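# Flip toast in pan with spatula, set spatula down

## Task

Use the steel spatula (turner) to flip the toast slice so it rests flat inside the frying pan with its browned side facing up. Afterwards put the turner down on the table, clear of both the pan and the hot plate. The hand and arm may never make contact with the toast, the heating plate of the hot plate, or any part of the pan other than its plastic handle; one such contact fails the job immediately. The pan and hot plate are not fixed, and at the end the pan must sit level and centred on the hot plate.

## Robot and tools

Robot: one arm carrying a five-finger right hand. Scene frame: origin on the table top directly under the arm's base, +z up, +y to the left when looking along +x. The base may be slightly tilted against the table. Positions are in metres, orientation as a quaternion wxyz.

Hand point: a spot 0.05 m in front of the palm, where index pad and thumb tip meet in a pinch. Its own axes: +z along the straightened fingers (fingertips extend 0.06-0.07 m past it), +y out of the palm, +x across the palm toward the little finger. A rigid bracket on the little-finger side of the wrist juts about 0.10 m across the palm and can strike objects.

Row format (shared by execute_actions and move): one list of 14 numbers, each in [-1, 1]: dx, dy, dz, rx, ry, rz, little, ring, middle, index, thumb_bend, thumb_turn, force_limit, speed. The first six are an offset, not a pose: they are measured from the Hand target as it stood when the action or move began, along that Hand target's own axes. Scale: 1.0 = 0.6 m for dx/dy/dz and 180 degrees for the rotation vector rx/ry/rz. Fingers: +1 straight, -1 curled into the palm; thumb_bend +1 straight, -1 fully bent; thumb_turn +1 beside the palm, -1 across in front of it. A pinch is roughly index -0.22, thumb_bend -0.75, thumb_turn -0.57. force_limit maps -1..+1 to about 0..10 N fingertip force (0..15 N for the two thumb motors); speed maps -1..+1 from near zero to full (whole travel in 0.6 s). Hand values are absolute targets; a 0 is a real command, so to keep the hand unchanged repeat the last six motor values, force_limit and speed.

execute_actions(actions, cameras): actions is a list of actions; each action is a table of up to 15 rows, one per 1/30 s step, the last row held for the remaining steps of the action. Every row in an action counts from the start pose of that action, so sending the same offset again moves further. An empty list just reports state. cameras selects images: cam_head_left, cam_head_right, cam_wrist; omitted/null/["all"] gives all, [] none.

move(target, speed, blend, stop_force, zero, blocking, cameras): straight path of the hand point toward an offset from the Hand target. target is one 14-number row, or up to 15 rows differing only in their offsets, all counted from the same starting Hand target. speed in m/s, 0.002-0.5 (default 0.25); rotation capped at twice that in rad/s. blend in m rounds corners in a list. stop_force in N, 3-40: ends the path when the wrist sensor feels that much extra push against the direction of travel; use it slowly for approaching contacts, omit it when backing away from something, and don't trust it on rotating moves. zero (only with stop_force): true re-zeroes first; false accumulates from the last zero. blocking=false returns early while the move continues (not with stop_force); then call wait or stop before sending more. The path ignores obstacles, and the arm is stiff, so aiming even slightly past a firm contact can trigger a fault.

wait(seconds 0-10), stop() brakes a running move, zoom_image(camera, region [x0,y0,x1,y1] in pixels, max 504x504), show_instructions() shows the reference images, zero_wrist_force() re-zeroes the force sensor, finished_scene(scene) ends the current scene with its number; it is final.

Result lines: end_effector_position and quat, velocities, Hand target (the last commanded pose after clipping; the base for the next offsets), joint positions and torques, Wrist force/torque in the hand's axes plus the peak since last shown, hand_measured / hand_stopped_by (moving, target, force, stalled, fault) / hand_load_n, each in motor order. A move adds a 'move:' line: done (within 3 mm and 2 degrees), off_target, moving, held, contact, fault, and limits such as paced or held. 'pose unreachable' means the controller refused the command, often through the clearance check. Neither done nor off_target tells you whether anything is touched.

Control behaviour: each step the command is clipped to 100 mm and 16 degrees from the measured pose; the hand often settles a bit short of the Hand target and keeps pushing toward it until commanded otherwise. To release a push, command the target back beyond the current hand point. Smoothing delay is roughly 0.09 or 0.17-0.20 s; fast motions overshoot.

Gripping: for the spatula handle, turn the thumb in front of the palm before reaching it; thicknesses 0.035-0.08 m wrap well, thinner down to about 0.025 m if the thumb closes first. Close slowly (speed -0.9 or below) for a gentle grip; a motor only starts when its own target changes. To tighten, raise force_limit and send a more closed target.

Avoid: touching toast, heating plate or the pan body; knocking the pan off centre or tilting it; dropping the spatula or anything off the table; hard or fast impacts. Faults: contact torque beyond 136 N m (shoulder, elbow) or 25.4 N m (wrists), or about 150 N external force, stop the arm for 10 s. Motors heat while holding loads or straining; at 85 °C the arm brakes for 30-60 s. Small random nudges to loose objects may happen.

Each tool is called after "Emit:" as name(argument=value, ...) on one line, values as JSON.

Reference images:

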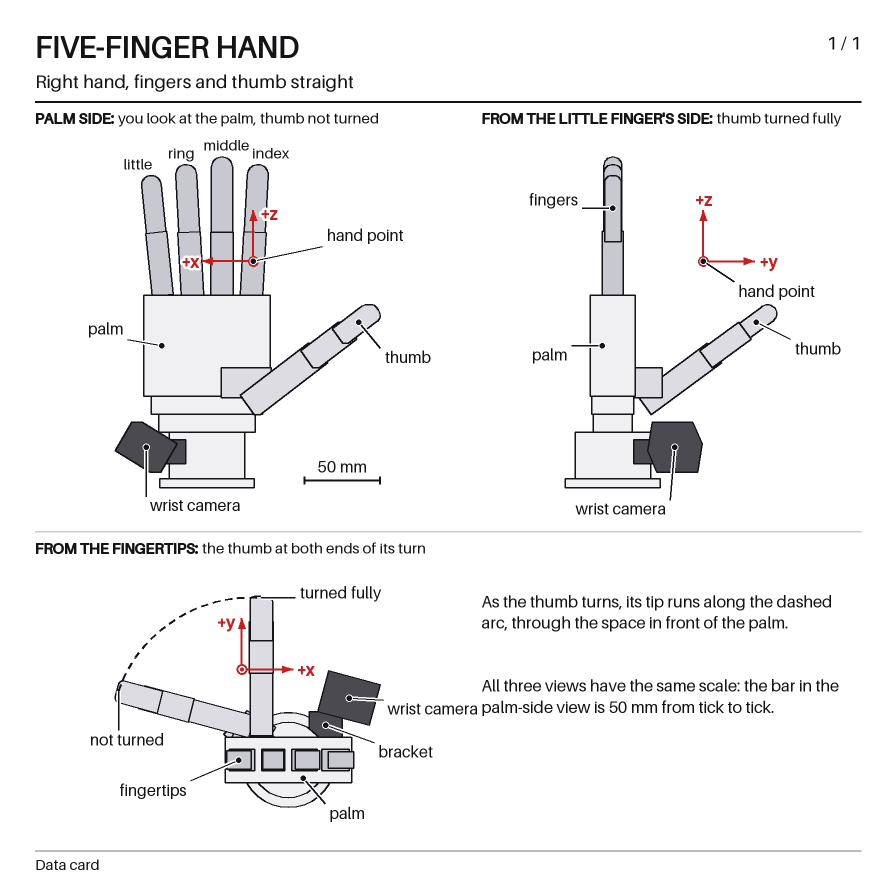

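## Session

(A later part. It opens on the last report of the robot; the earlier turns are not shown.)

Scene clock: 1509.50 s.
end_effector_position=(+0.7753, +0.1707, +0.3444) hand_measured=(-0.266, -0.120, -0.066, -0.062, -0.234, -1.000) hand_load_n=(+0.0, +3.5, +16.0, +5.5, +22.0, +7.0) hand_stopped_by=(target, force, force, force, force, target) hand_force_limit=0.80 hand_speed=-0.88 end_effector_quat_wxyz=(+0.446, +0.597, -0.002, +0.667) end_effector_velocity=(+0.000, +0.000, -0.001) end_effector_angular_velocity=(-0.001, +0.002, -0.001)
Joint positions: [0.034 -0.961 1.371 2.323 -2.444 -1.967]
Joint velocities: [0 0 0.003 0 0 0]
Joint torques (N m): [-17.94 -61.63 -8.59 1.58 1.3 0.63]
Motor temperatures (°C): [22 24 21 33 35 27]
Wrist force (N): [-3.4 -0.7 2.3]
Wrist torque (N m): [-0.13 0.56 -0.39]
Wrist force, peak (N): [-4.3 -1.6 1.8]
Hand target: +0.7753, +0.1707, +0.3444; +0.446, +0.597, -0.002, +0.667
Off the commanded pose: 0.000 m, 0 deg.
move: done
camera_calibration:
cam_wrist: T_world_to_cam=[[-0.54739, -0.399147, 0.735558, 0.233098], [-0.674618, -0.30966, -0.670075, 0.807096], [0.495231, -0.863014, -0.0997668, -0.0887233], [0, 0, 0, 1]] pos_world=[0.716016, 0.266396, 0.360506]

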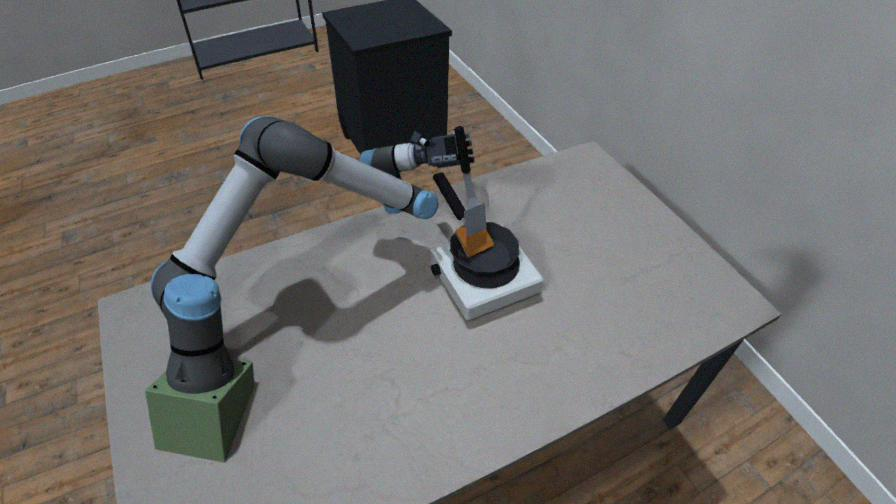

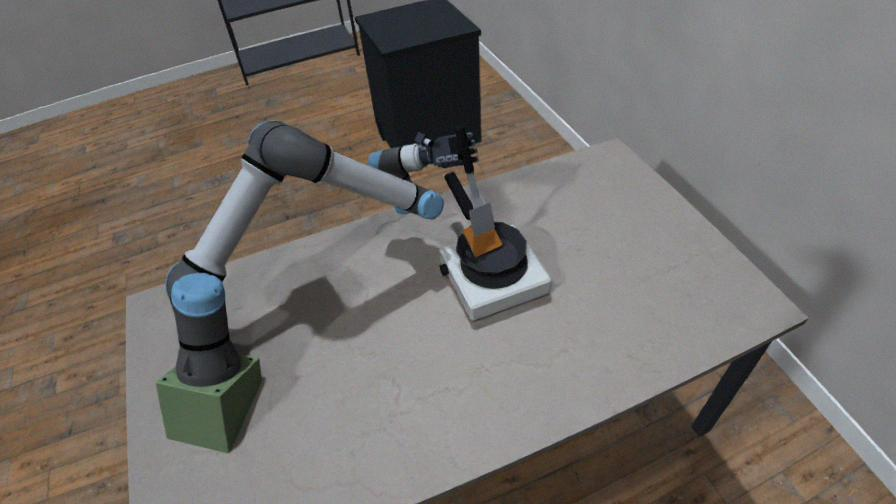

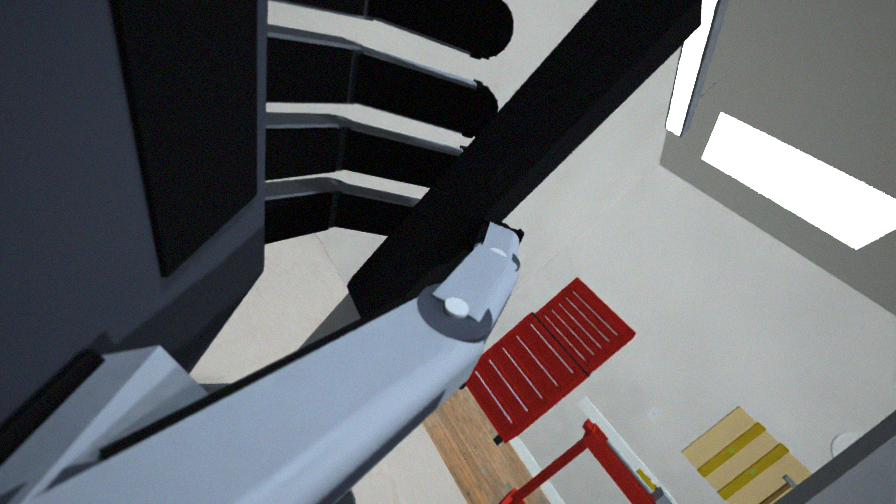

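Emit:
move(target=[-0.0666,0.014,0.0197,0,0,0,-0.266,-0.17,-0.116,-0.112,-0.284,-1,0.8,-0.88], speed=0.03, stop_force=7)

Emit:
zoom_image(camera="cam_head_right", region=[430, 180, 530, 260])

Emit:
zoom_image(camera="cam_head_left", region=[430, 180, 530, 260])

Scene clock: 1517.03 s.
end_effector_position=(+0.7754, +0.1357, +0.3203) hand_measured=(-0.266, -0.120, -0.066, -0.062, -0.234, -1.000) hand_load_n=(+0.0, +6.5, +16.0, +4.5, +21.0, +5.5) hand_stopped_by=(target, force, force, force, force, target) hand_force_limit=0.80 hand_speed=-0.88 end_effector_quat_wxyz=(+0.446, +0.597, -0.002, +0.667) end_effector_velocity=(+0.000, +0.000, +0.000) end_effector_angular_velocity=(+0.001, -0.001, +0.000)
Joint positions: [-0.008 -0.93 1.419 2.263 -2.405 -1.942]
Joint velocities: [0 0.001 -0.001 0.001 0 0.001]
Joint torques (N m): [-4.47 -61.23 -20.57 1.41 -1.35 -2.4]
Motor temperatures (°C): [22 24 21 33 35 27]
Wrist force (N): [-3.8 -2.1 1.7]
Wrist torque (N m): [-0.21 0.36 -0.25]
Wrist force, peak (N): [-4.3 -2.3 1.6]
Hand target: +0.7754, +0.1357, +0.3203; +0.446, +0.597, -0.002, +0.667
Off the commanded pose: 0.000 m, 0 deg.
move: done
camera_calibration:
cam_wrist: T_world_to_cam=[[-0.547388, -0.399142, 0.735562, 0.236873], [-0.674613, -0.309677, -0.670073, 0.780127], [0.495241, -0.86301, -0.0997534, -0.121415], [0, 0, 0, 1]] pos_world=[0.716075, 0.231351, 0.336396]

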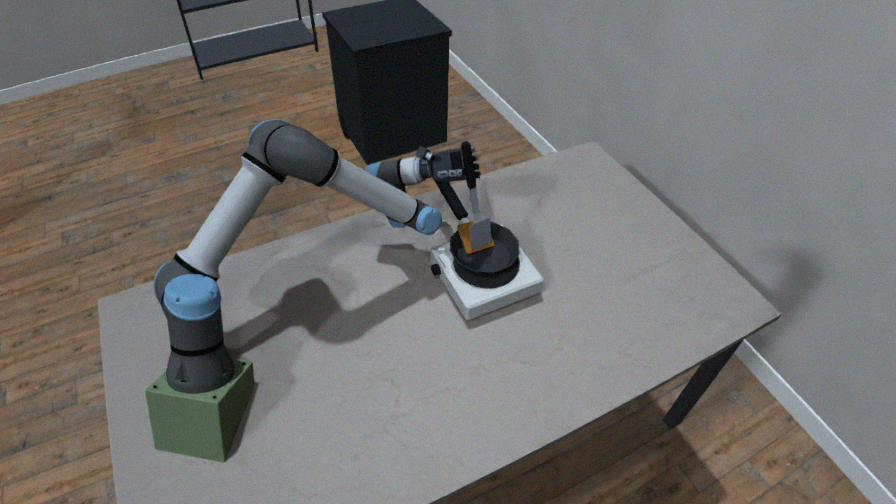

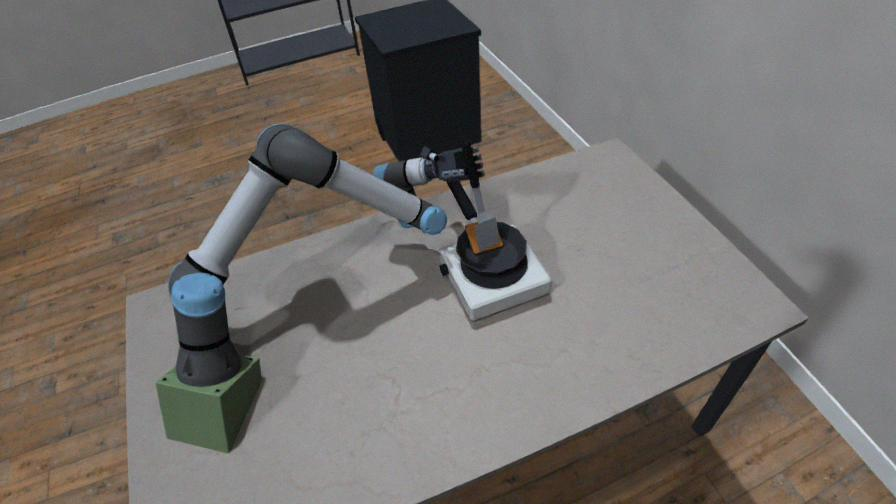

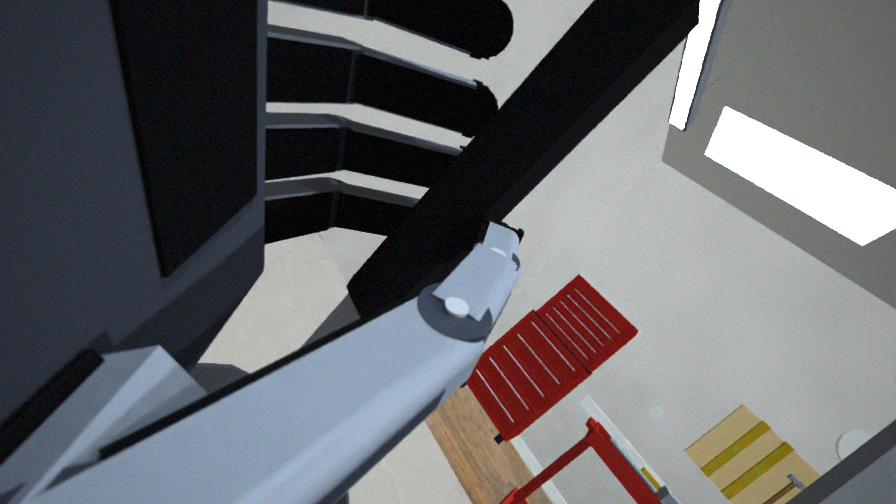

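Scaled by 5.040.

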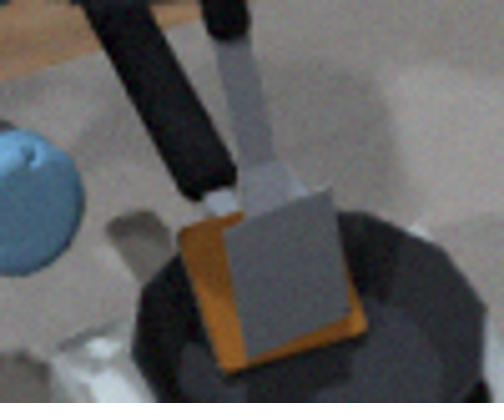

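Scaled by 5.040.

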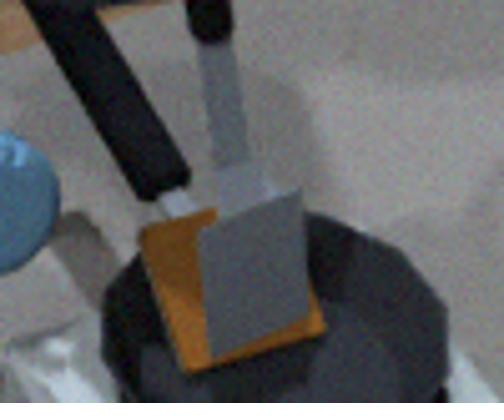

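Emit:
move(target=[[0.053,0.0465,0.0312,0,0,0,-0.266,-0.17,-0.116,-0.112,-0.284,-1,0.8,-0.88],[0.131,-0.0155,-0.0307,0,0,0,-0.266,-0.17,-0.116,-0.112,-0.284,-1,0.8,-0.88]], speed=0.08)

Emit:
zoom_image(camera="cam_head_right", region=[430, 180, 530, 260])

Emit:
zoom_image(camera="cam_head_left", region=[430, 180, 530, 260])

Scene clock: 1530.87 s.
end_effector_position=(+0.7748, +0.1976, +0.3728) hand_measured=(-0.266, -0.120, -0.066, -0.062, -0.234, -1.000) hand_load_n=(+0.0, +6.5, +15.5, +4.0, +21.5, +5.5) hand_stopped_by=(target, force, force, force, force, target) hand_force_limit=0.80 hand_speed=-0.88 end_effector_quat_wxyz=(+0.446, +0.597, -0.002, +0.667) end_effector_velocity=(+0.000, -0.001, +0.000) end_effector_angular_velocity=(+0.003, -0.003, +0.003)
Joint positions: [0.061 -0.997 1.331 2.385 -2.468 -1.984]
Joint velocities: [-0.002 0 0.003 -0.004 0.003 0.004]
Joint torques (N m): [-17.59 -57.46 -10.28 -3.16 1.11 2.29]
Motor temperatures (°C): [22 24 21 33 35 27]
Wrist force (N): [-4.4 -1.6 1.8]
Wrist torque (N m): [-0.13 0.48 -0.19]
Wrist force, peak (N): [-5.1 -1.2 2.5]
Hand target: +0.7748, +0.1977, +0.3729; +0.446, +0.597, -0.002, +0.667
Off the commanded pose: 0.000 m, 0 deg.
move: done
camera_calibration:
cam_wrist: T_world_to_cam=[[-0.547123, -0.398901, 0.73589, 0.22234], [-0.674992, -0.309655, -0.669701, 0.834229], [0.495017, -0.863129, -0.0998357, -0.0622465], [0, 0, 0, 1]] pos_world=[0.715559, 0.293289, 0.388851]

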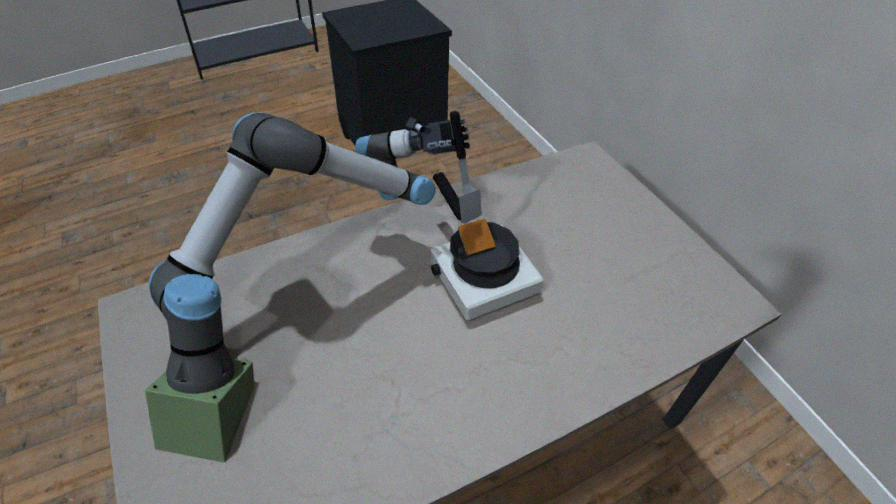

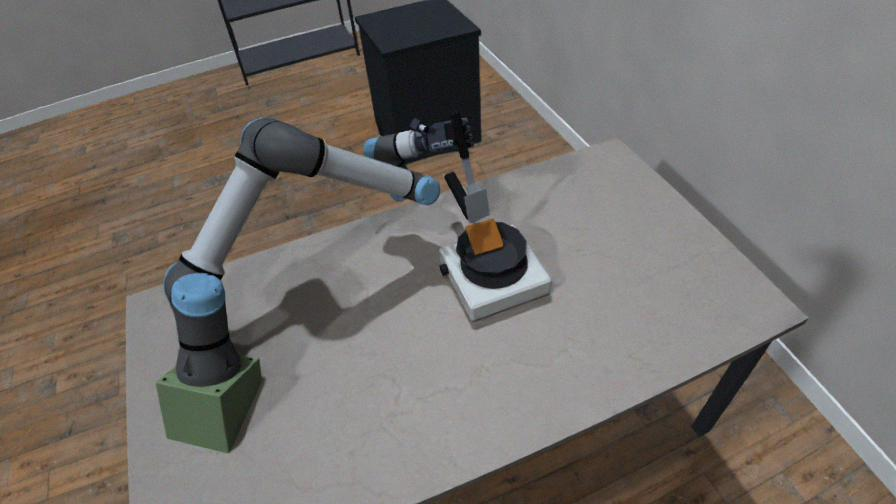

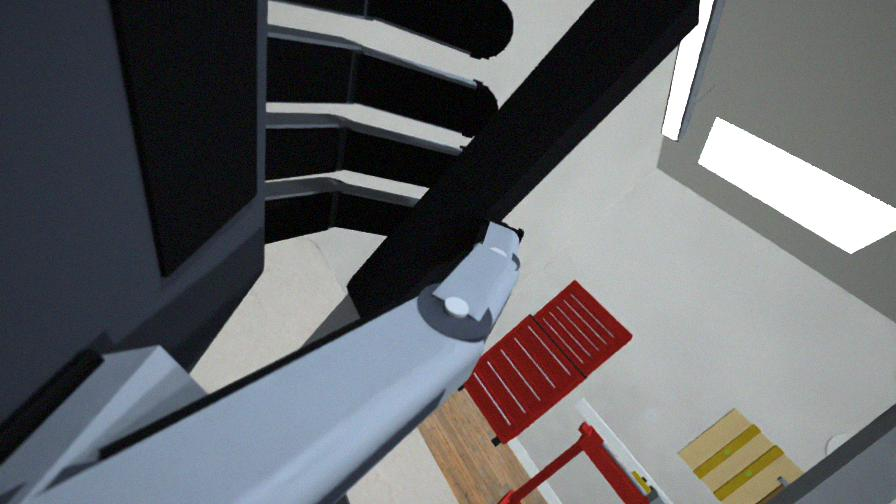

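Scaled by 5.040.

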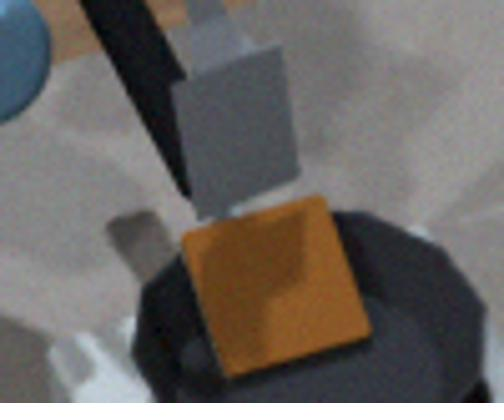

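Scaled by 5.040.

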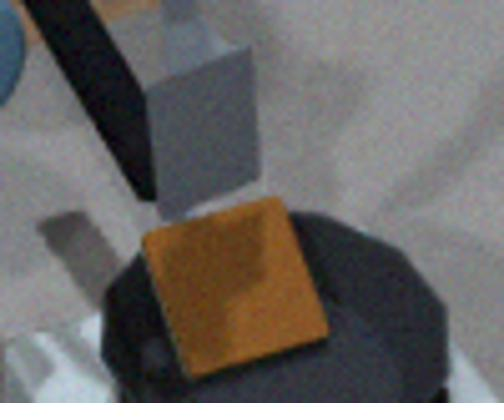

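Emit:
move(target=[[-0.031,-0.0317,-0.0195,0,0,0,-0.266,-0.17,-0.116,-0.112,-0.284,-1,0.8,-0.88],[-0.0607,-0.0015,0.0073,0,0,0,-0.266,-0.17,-0.116,-0.112,-0.284,-1,0.8,-0.88]], speed=0.025, stop_force=3, cameras=["cam_head_right"])

Emit:
zoom_image(camera="cam_head_right", region=[430, 180, 530, 260])

Scene clock: 1539.70 s.
end_effector_position=(+0.7749, +0.1743, +0.3446) hand_measured=(-0.266, -0.120, -0.066, -0.062, -0.234, -1.000) hand_load_n=(+0.0, +8.5, +11.0, +3.0, +18.5, +6.5) hand_stopped_by=(target, force, force, force, force, target) hand_force_limit=0.80 hand_speed=-0.88 end_effector_quat_wxyz=(+0.446, +0.597, -0.002, +0.667) end_effector_velocity=(+0.000, +0.000, -0.001) end_effector_angular_velocity=(+0.000, +0.002, -0.001)
Joint positions: [0.04 -0.961 1.365 2.325 -2.449 -1.971]
Joint velocities: [0 0 0.001 0.001 0 0]
Joint torques (N m): [-3.27 -40.74 -21.69 1.73 -1.4 -2.35]
Motor temperatures (°C): [22 24 21 33 35 27]
Wrist force (N): [-4.1 -1.7 1.7]
Wrist torque (N m): [-0.13 0.46 -0.23]
Wrist force, peak (N): [-4.4 -2.1 1.8]
Hand target: +0.7749, +0.1743, +0.3446; +0.446, +0.597, -0.002, +0.667
Off the commanded pose: 0.000 m, 0 deg.
move: done
Images, in order (width x height): cam_head_right 896x504.

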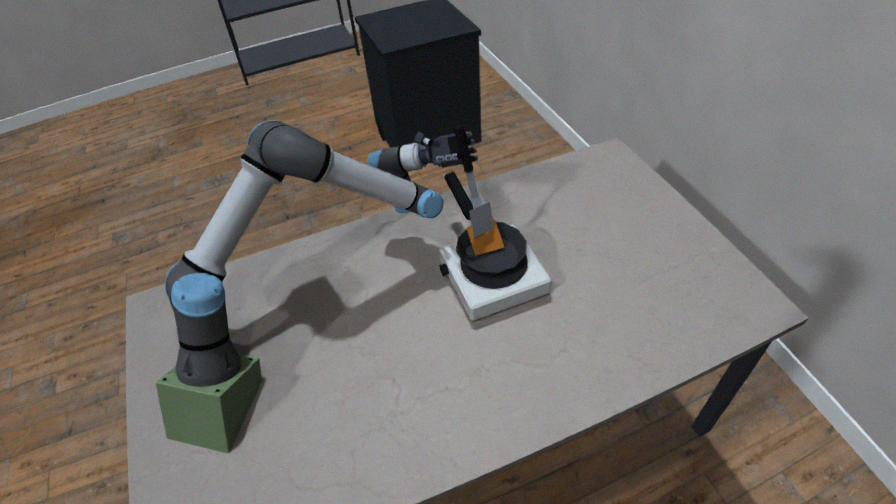

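Scaled by 5.040.

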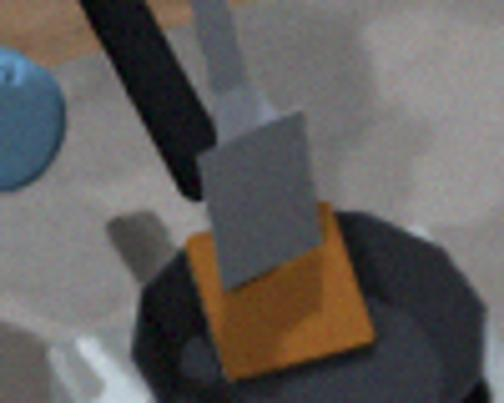

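Emit:
move(target=[0.0612,-0.0245,-0.0255,0,0,0,-0.266,-0.17,-0.116,-0.112,-0.284,-1,0.8,-0.88], speed=0.06, cameras=[])

Emit:
move(target=[[-0.042,-0.0168,-0.009,0,0,0,-0.266,-0.17,-0.116,-0.112,-0.284,-1,0.8,-0.88],[-0.0705,0.0183,0.0222,0,0,0,-0.266,-0.17,-0.116,-0.112,-0.284,-1,0.8,-0.88]], speed=0.02, stop_force=3, cameras=["cam_head_right"])

Emit:
zoom_image(camera="cam_head_right", region=[430, 180, 530, 260])

Scene clock: 1544.10 s.
end_effector_position=(+0.7754, +0.2131, +0.3619) hand_measured=(-0.266, -0.120, -0.066, -0.064, -0.240, -1.000) hand_load_n=(+0.0, +3.5, +9.5, +0.0, +9.0, +7.5) hand_stopped_by=(target, force, force, force, force, target) hand_force_limit=0.80 hand_speed=-0.88 end_effector_quat_wxyz=(+0.446, +0.597, -0.002, +0.667) end_effector_velocity=(+0.000, +0.000, +0.000) end_effector_angular_velocity=(-0.001, +0.001, -0.001)
Joint positions: [0.092 -0.966 1.289 2.38 -2.496 -2.005]
Joint velocities: [0 0 0 0.001 0 -0.001]
Joint torques (N m): [-15.61 -42.42 -13.3 -2.94 0.65 2.28]
Motor temperatures (°C): [22 24 21 32 35 27]
Wrist force (N): [-4.2 -2.2 2.1]
Wrist torque (N m): [-0.27 0.47 -0.26]
Wrist force, peak (N): [-4.4 -2.5 2.1]
Hand target: +0.7755, +0.2131, +0.3618; +0.446, +0.597, -0.002, +0.667
Off the commanded pose: 0.000 m, 0 deg.
move: done
No camera images: "cameras" was empty.

Scene clock: 1545.70 s.
end_effector_position=(+0.7751, +0.2110, +0.3522) hand_measured=(-0.266, -0.120, -0.066, -0.064, -0.240, -1.000) hand_load_n=(+0.0, +4.0, +9.0, +0.5, +9.5, +7.0) hand_stopped_by=(target, force, force, force, force, target) hand_force_limit=0.80 hand_speed=-0.88 end_effector_quat_wxyz=(+0.446, +0.597, -0.002, +0.667) end_effector_velocity=(+0.000, +0.000, +0.000) end_effector_angular_velocity=(+0.001, -0.001, +0.001)
Joint positions: [0.094 -0.952 1.29 2.364 -2.498 -2.007]
Joint velocities: [0 0 -0.001 0 0 0.001]
Joint torques (N m): [-17.64 -63.72 -22.96 -1.43 1.17 2.03]
Motor temperatures (°C): [22 24 21 32 35 27]
Wrist force (N): [-4.3 -2.3 1.9]
Wrist torque (N m): [-0.26 0.44 -0.27]
Wrist force, peak (N): [-4.7 -2.5 2.1]
Hand target: +0.7751, +0.2110, +0.3522; +0.446, +0.597, -0.002, +0.667
Off the commanded pose: 0.039 m, 0 deg.
move: contact; path passed 0 of 2 targets
Images, in order (width x height): cam_head_right 896x504.

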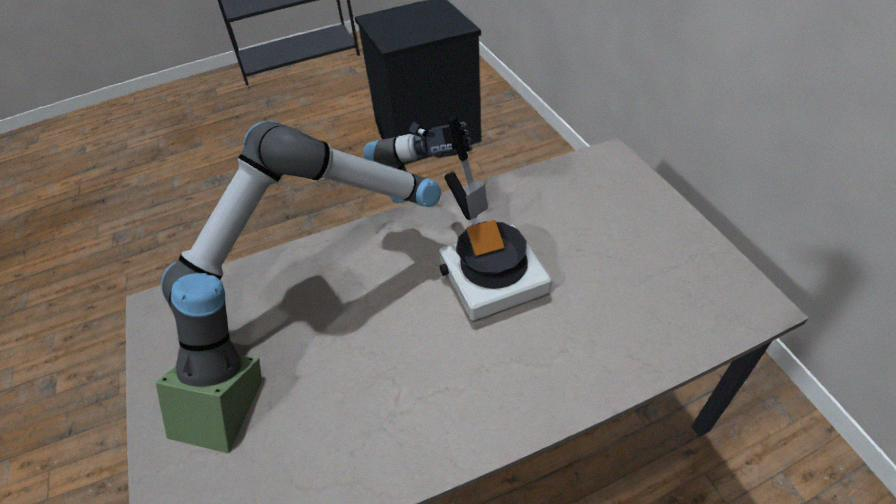

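Scaled by 5.040.

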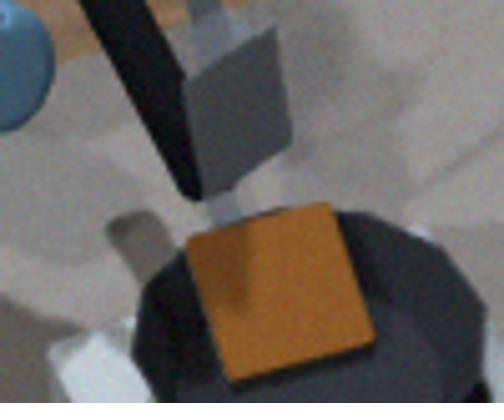

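Emit:
execute_actions(actions=[[[0,0,0,0,0,0,-0.266,-0.24,-0.2,-0.2,-0.36,-1,1,-0.85]],[[0,0,0,0,0,0,-0.266,-0.24,-0.2,-0.2,-0.36,-1,1,-0.85]],[[0,0,0,0,0,0,-0.266,-0.24,-0.2,-0.2,-0.36,-1,1,-0.85]]], cameras=["cam_head_right","cam_wrist"])

Emit:
zoom_image(camera="cam_head_right", region=[410, 100, 550, 220])

Scene clock: 1550.23 s.
end_effector_position=(+0.7751, +0.2110, +0.3522) hand_measured=(-0.266, -0.144, -0.072, -0.108, -0.242, -1.000) hand_load_n=(+0.0, +7.0, +2.0, +10.5, +19.5, +9.0) hand_stopped_by=(target, force, force, force, force, target) hand_force_limit=1.00 hand_speed=-0.85 end_effector_quat_wxyz=(+0.446, +0.597, -0.002, +0.667) end_effector_velocity=(+0.000, +0.000, -0.001) end_effector_angular_velocity=(+0.000, +0.001, +0.000)
Joint positions: [0.094 -0.952 1.29 2.364 -2.498 -2.007]
Joint velocities: [0 0.001 0 0.001 0 0.001]
Joint torques (N m): [-15.66 -63.85 -19.7 -2.28 0.8 1.92]
Motor temperatures (°C): [22 24 21 32 35 27]
Wrist force (N): [-4.6 -2.3 2.8]
Wrist torque (N m): [-0.38 0.63 -0.33]
Wrist force, peak (N): [-4.7 -2.4 2.7]
Hand target: +0.7751, +0.2110, +0.3522; +0.446, +0.597, -0.002, +0.667
Off the commanded pose: 0.000 m, 0 deg.
Step readings (end_effector_position):
0: (+0.7751, +0.2110, +0.3522)
1: (+0.7751, +0.2110, +0.3522)
2: (+0.7751, +0.2110, +0.3522)
4: (+0.7751, +0.2110, +0.3522)
8: (+0.7751, +0.2110, +0.3522)
15: (+0.7751, +0.2110, +0.3522)
16: (+0.7751, +0.2110, +0.3522)
17: (+0.7751, +0.2110, +0.3522)
19: (+0.7751, +0.2110, +0.3522)
23: (+0.7751, +0.2110, +0.3522)
30: (+0.7751, +0.2110, +0.3522)
31: (+0.7751, +0.2110, +0.3522)
32: (+0.7751, +0.2110, +0.3522)
34: (+0.7751, +0.2110, +0.3522)
38: (+0.7751, +0.2110, +0.3522)
45: (+0.7751, +0.2110, +0.3522)
camera_calibration:
cam_wrist: T_world_to_cam=[[-0.547391, -0.399191, 0.735534, 0.243346], [-0.674642, -0.309577, -0.670089, 0.824602], [0.495198, -0.863023, -0.0998514, -0.053068], [0, 0, 0, 1]] pos_world=[0.715796, 0.306621, 0.368268]
Images, in order (width x height): cam_head_right 896x504, cam_wrist 896x504.

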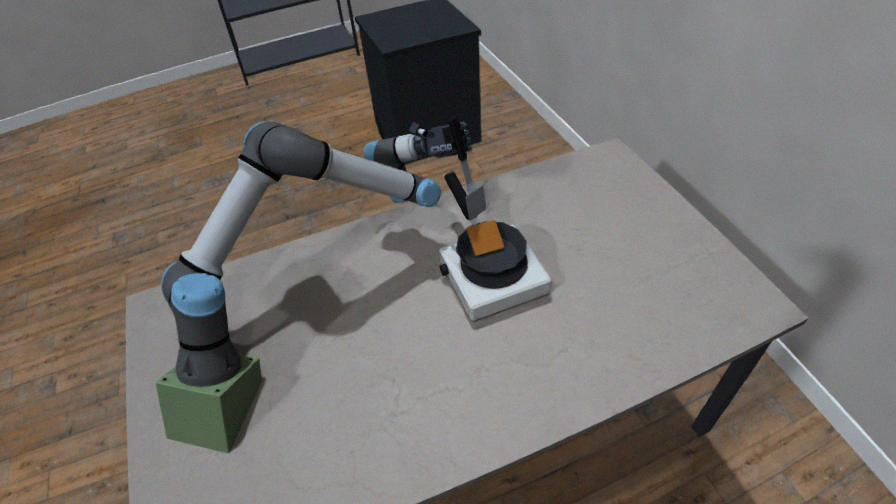

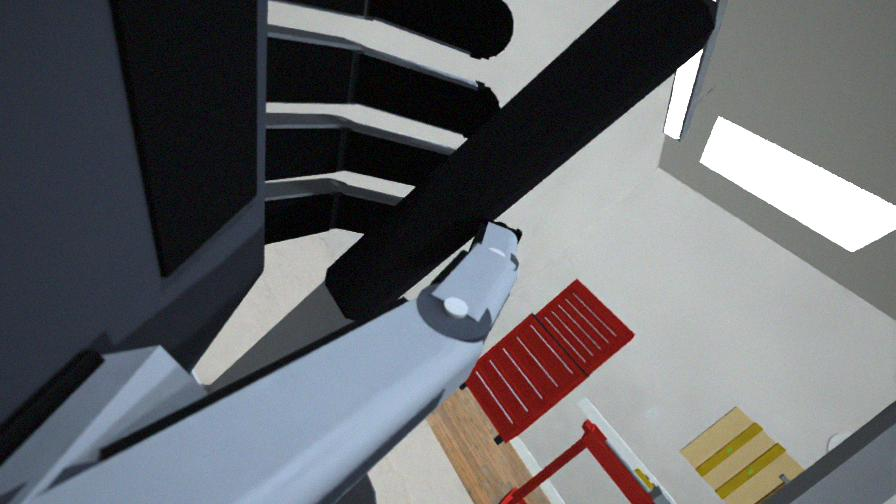

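Scaled by 3.600.

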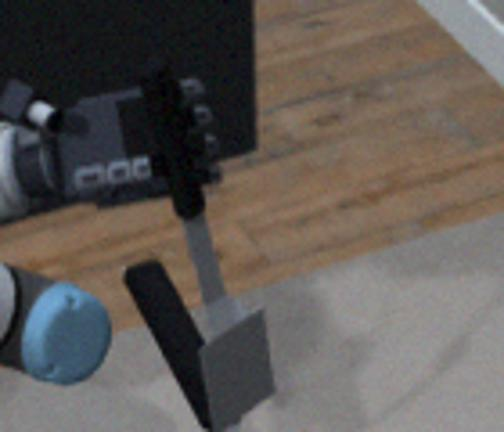

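Emit:
execute_actions(actions=[[[0,0,0,0,0,0,-0.266,-0.34,-0.3,-0.3,-0.45,-1,1,-0.6]],[[0,0,0,0,0,0,-0.266,-0.34,-0.3,-0.3,-0.45,-1,1,-0.6]]], cameras=["cam_head_left","cam_head_right"])

Emit:
zoom_image(camera="cam_head_right", region=[410, 100, 570, 260])

Emit:
zoom_image(camera="cam_head_left", region=[410, 100, 570, 260])

Scene clock: 1556.23 s.
end_effector_position=(+0.7751, +0.2110, +0.3522) hand_measured=(-0.266, -0.162, -0.090, -0.108, -0.240, -1.000) hand_load_n=(+0.0, +11.5, +10.5, +6.0, +23.0, +12.0) hand_stopped_by=(target, force, force, force, force, target) hand_force_limit=1.00 hand_speed=-0.60 end_effector_quat_wxyz=(+0.446, +0.597, -0.002, +0.667) end_effector_velocity=(+0.000, +0.000, +0.001) end_effector_angular_velocity=(+0.001, -0.002, +0.000)
Joint positions: [0.094 -0.952 1.29 2.364 -2.498 -2.007]
Joint velocities: [0 0 -0.001 0 0 0.001]
Joint torques (N m): [-13.51 -61.84 -16.8 -2.21 0.48 1.48]
Motor temperatures (°C): [22 24 21 32 35 27]
Wrist force (N): [-4.3 -2.4 2.0]
Wrist torque (N m): [-0.28 0.46 -0.25]
Wrist force, peak (N): [-4.9 -2.1 2.9]
Hand target: +0.7751, +0.2110, +0.3522; +0.446, +0.597, -0.002, +0.667
Off the commanded pose: 0.000 m, 0 deg.
Step readings (end_effector_position):
0: (+0.7751, +0.2110, +0.3522)
1: (+0.7751, +0.2110, +0.3522)
2: (+0.7751, +0.2110, +0.3522)
4: (+0.7751, +0.2110, +0.3522)
8: (+0.7751, +0.2110, +0.3522)
15: (+0.7751, +0.2110, +0.3522)
16: (+0.7751, +0.2110, +0.3522)
17: (+0.7751, +0.2110, +0.3522)
19: (+0.7751, +0.2110, +0.3522)
23: (+0.7751, +0.2110, +0.3522)
30: (+0.7751, +0.2110, +0.3522)
Images, in order (width x height): cam_head_left 896x504, cam_head_right 896x504.

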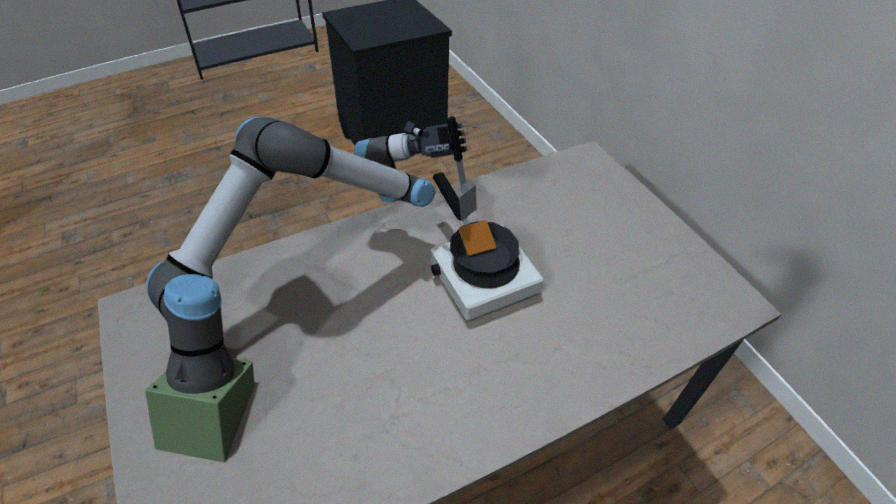

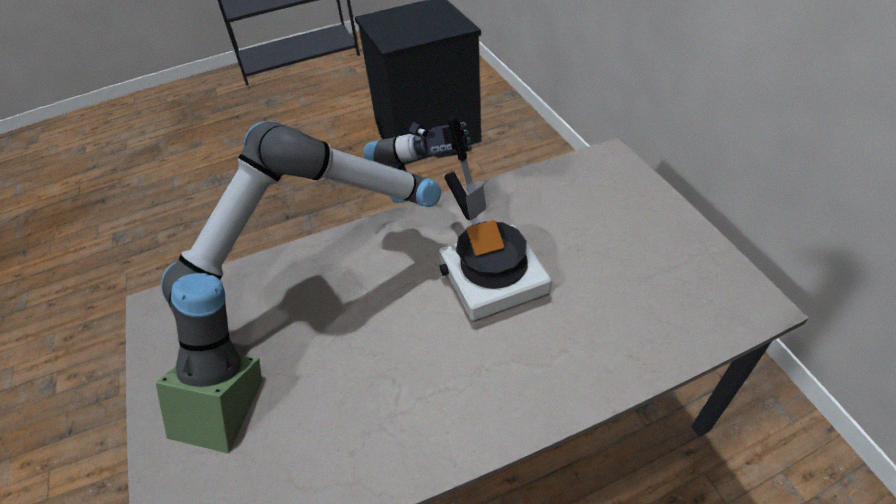

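Scaled by 3.150.

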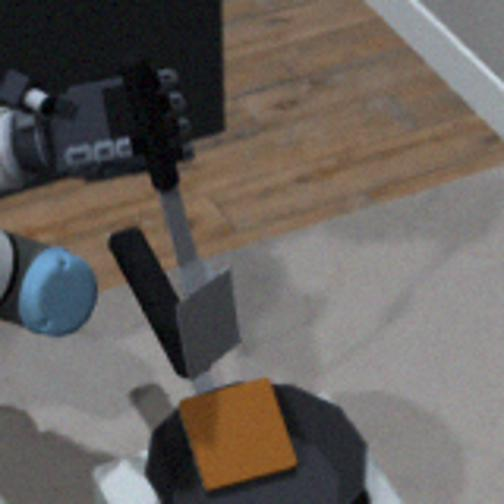

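Scaled by 3.150.

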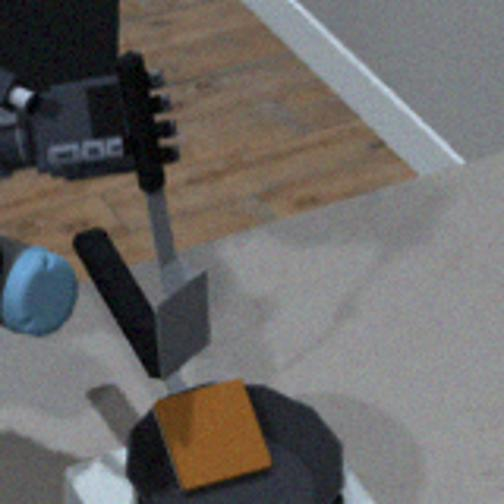

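Emit:
move(target=[[0.0168,-0.0245,0.0338,0,0,0,-0.266,-0.34,-0.3,-0.3,-0.45,-1,1,-0.6],[0.0088,-0.0298,0.031,0,0,0,-0.266,-0.34,-0.3,-0.3,-0.45,-1,1,-0.6],[-0.0248,0.0044,0.0613,0,0,0,-0.266,-0.34,-0.3,-0.3,-0.45,-1,1,-0.6]], speed=0.025, stop_force=3, cameras=["cam_head_right"])

Emit:
zoom_image(camera="cam_head_right", region=[430, 180, 530, 260])

Scene clock: 1565.13 s.
end_effector_position=(+0.8011, +0.1809, +0.3523) hand_measured=(-0.266, -0.162, -0.090, -0.110, -0.240, -1.000) hand_load_n=(+0.0, +11.5, +12.0, +3.5, +20.0, +12.5) hand_stopped_by=(target, force, force, force, force, target) hand_force_limit=1.00 hand_speed=-0.60 end_effector_quat_wxyz=(+0.446, +0.597, -0.002, +0.667) end_effector_velocity=(+0.000, +0.000, +0.000) end_effector_angular_velocity=(+0.000, +0.001, -0.001)
Joint positions: [0.035 -0.925 1.261 2.396 -2.445 -1.968]
Joint velocities: [0 0 0 0.001 -0.001 -0.001]
Joint torques (N m): [-5.43 -42.19 -22.11 1.64 -1.4 -2.27]
Motor temperatures (°C): [22 24 21 32 35 27]
Wrist force (N): [-4.2 -2.1 1.8]
Wrist torque (N m): [-0.17 0.42 -0.28]
Wrist force, peak (N): [-4.5 -2.6 2.1]
Hand target: +0.8011, +0.1809, +0.3523; +0.446, +0.597, -0.002, +0.667
Off the commanded pose: 0.000 m, 0 deg.
move: done
Images, in order (width x height): cam_head_right 896x504.

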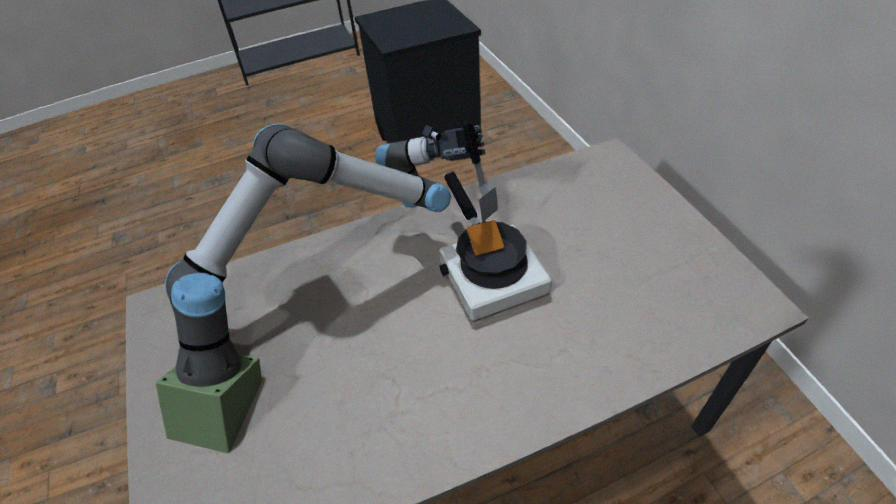

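Scaled by 5.040.

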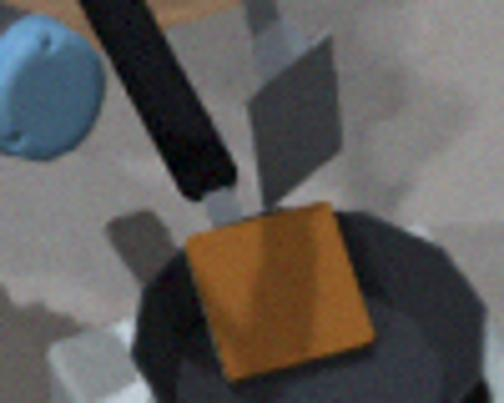

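Emit:
move(target=[[0.1596,0.106,0.0574,0,0,0,-0.266,-0.34,-0.3,-0.3,-0.45,-1,1,-0.6],[-0.302,0.737,0.1757,0,0,0,-0.266,-0.34,-0.3,-0.3,-0.45,-1,1,-0.6]], speed=0.12, blend=0.03)

Emit:
zoom_image(camera="cam_head_right", region=[390, 130, 570, 290])

Scene clock: 1583.17 s.
end_effector_position=(+0.6013, -0.2496, +0.4716) hand_measured=(-0.266, -0.162, -0.090, -0.110, -0.240, -1.000) hand_load_n=(+0.0, +11.5, +12.0, +3.5, +20.0, +12.0) hand_stopped_by=(target, force, force, force, force, target) hand_force_limit=1.00 hand_speed=-0.60 end_effector_quat_wxyz=(+0.446, +0.597, -0.002, +0.667) end_effector_velocity=(+0.000, +0.000, +0.000) end_effector_angular_velocity=(+0.001, -0.001, +0.000)
Joint positions: [-0.989 -1.189 2.081 1.99 -1.467 -1.619]
Joint velocities: [-0.001 0 0 0 0 0.002]
Joint torques (N m): [-23.58 -31.58 -20.95 1.27 0.24 -2.47]
Motor temperatures (°C): [22 24 21 32 35 27]
Wrist force (N): [-4.5 -2.0 1.7]
Wrist torque (N m): [-0.23 0.49 -0.30]
Wrist force, peak (N): [-5.2 -2.9 1.4]
Hand target: +0.6013, -0.2496, +0.4716; +0.446, +0.597, -0.002, +0.667
Off the commanded pose: 0.000 m, 0 deg.
move: done
camera_calibration:
cam_wrist: T_world_to_cam=[[-0.547146, -0.398679, 0.735993, -0.123667], [-0.674834, -0.310098, -0.669656, 0.644542], [0.495208, -0.863073, -0.0993734, -0.352767], [0, 0, 0, 1]] pos_world=[0.541988, -0.153896, 0.487584]

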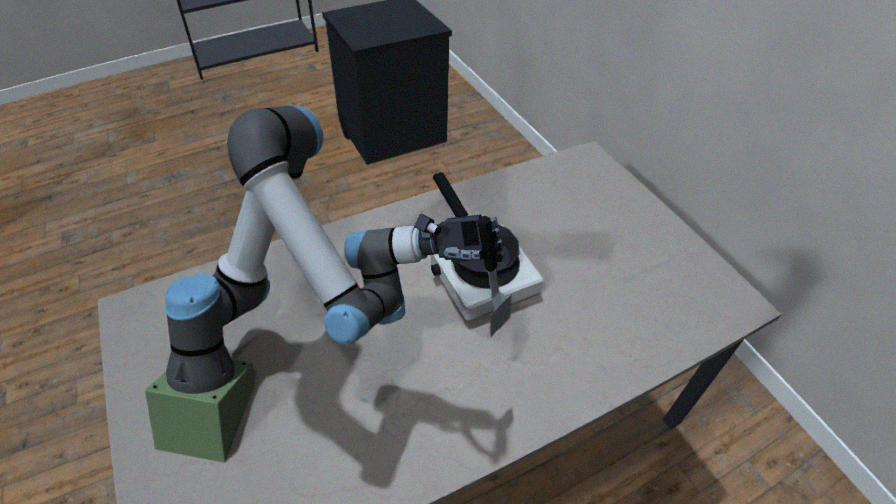

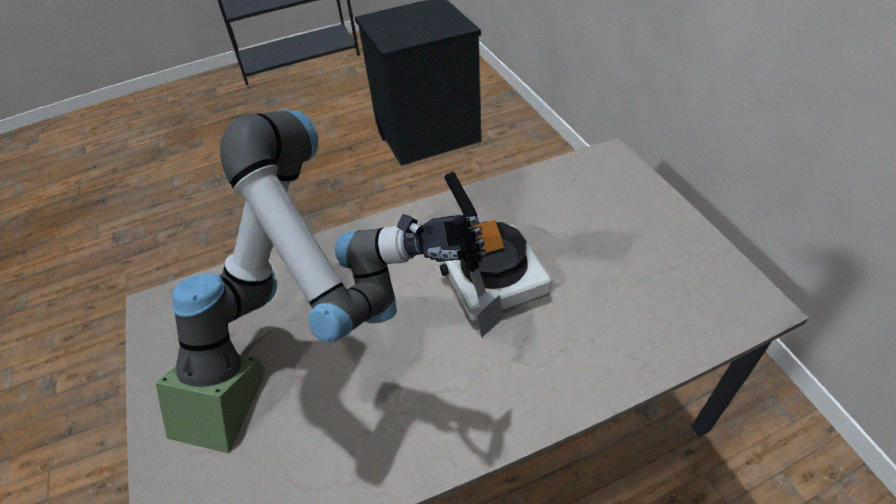

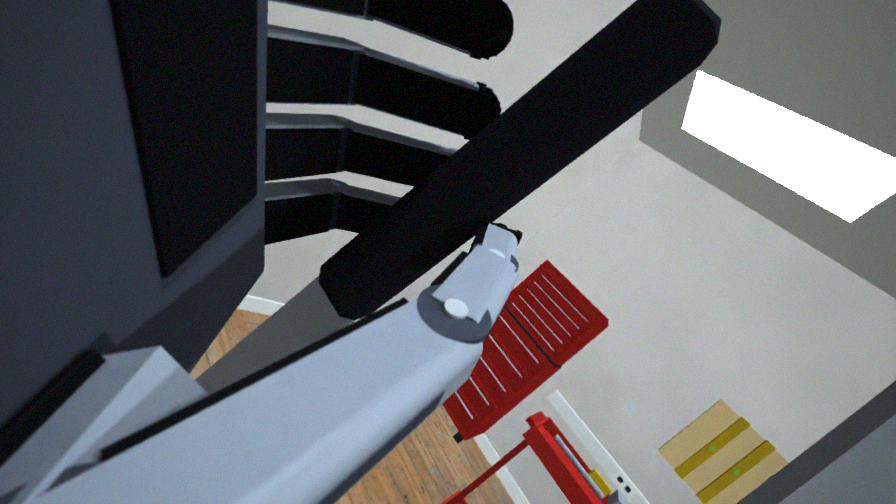

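Scaled by 2.800.

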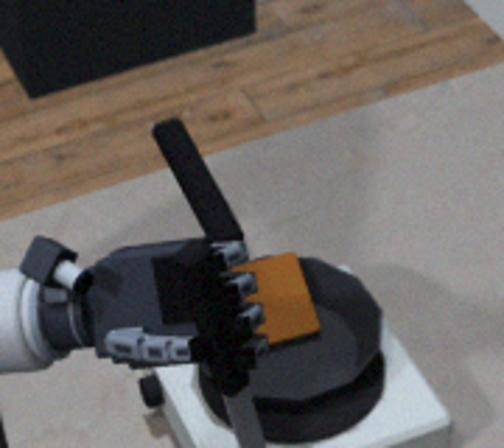

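Emit:
move(target=[0,0,0,0.328,-0.494,0,-0.266,-0.34,-0.3,-0.3,-0.45,-1,1,-0.6], speed=0.25)

Emit:
zoom_image(camera="cam_head_right", region=[350, 150, 610, 350])

Scene clock: 1593.87 s.
end_effector_position=(+0.6011, -0.2490, +0.4717) hand_measured=(-0.266, -0.162, -0.090, -0.110, -0.240, -1.000) hand_load_n=(+0.0, +9.5, +11.0, +7.0, +19.0, +14.0) hand_stopped_by=(target, force, force, force, force, target) hand_force_limit=1.00 hand_speed=-0.60 end_effector_quat_wxyz=(+0.000, +1.000, -0.002, +0.000) end_effector_velocity=(+0.000, +0.001, +0.002) end_effector_angular_velocity=(-0.001, +0.000, +0.002)
Joint positions: [-1.137 -1.213 0.959 5.17 -1.12 -2.602]
Joint velocities: [0 0 -0.005 0.003 0 -0.002]
Joint torques (N m): [-26.64 -20.03 -25.81 0.31 -0.6 2]
Motor temperatures (°C): [22 24 21 32 35 27]
Wrist force (N): [-0.4 0.3 6.9]
Wrist torque (N m): [-0.29 0.09 0.01]
Wrist force, peak (N): [-0.7 0.4 7.1]
Hand target: +0.6010, -0.2490, +0.4717; +0.000, +1.000, -0.003, +0.000
Off the commanded pose: 0.001 m, 0 deg.
move: done
camera_calibration:
cam_wrist: T_world_to_cam=[[0.286361, -0.958071, 0.00988467, -0.421431], [-0.793334, -0.231312, 0.563131, 0.154016], [-0.537232, -0.169101, -0.826309, 0.784081], [0, 0, 0, 1]] pos_world=[0.664102, -0.235547, 0.565328]

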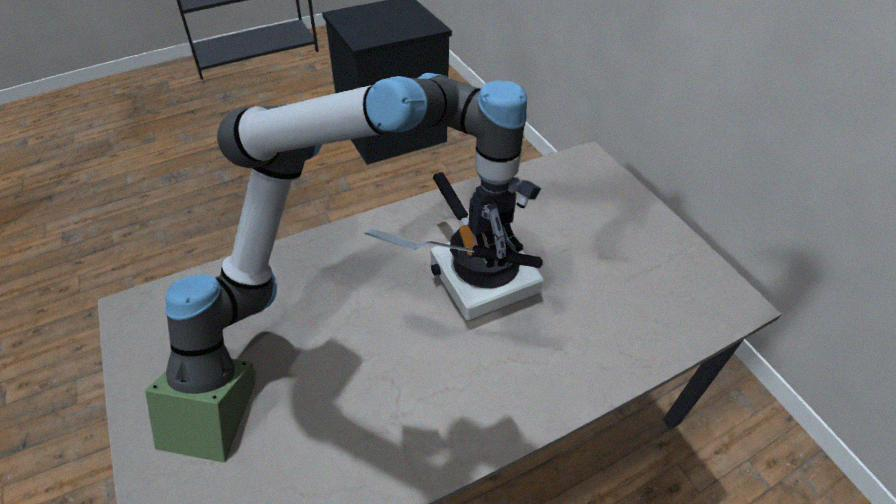

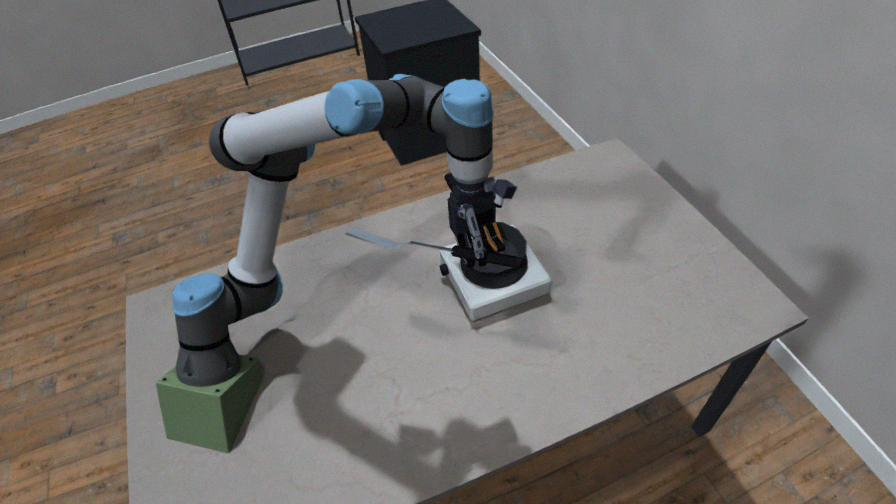

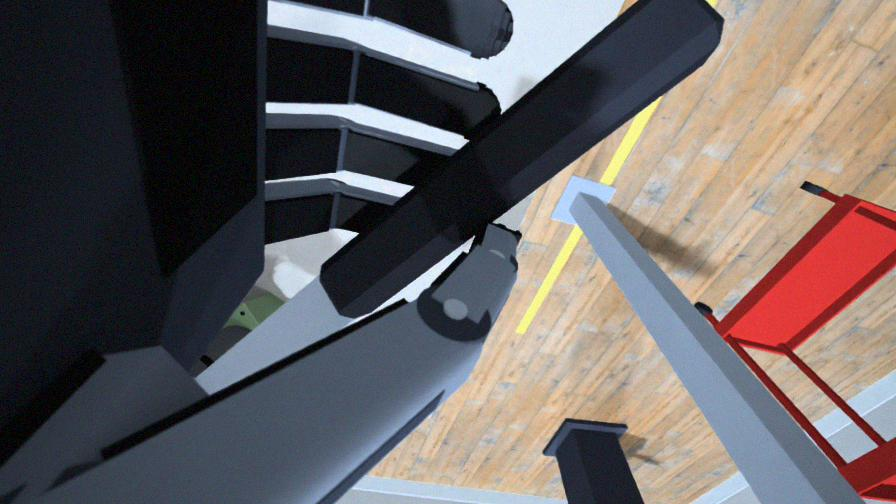

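Scaled by 1.938.

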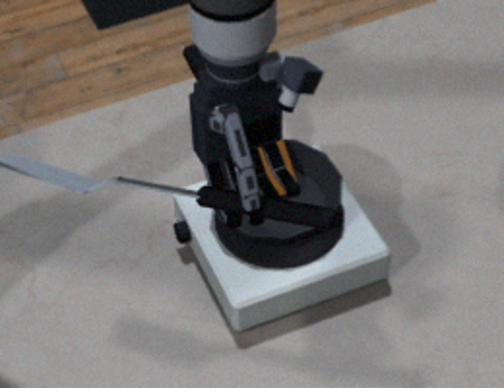

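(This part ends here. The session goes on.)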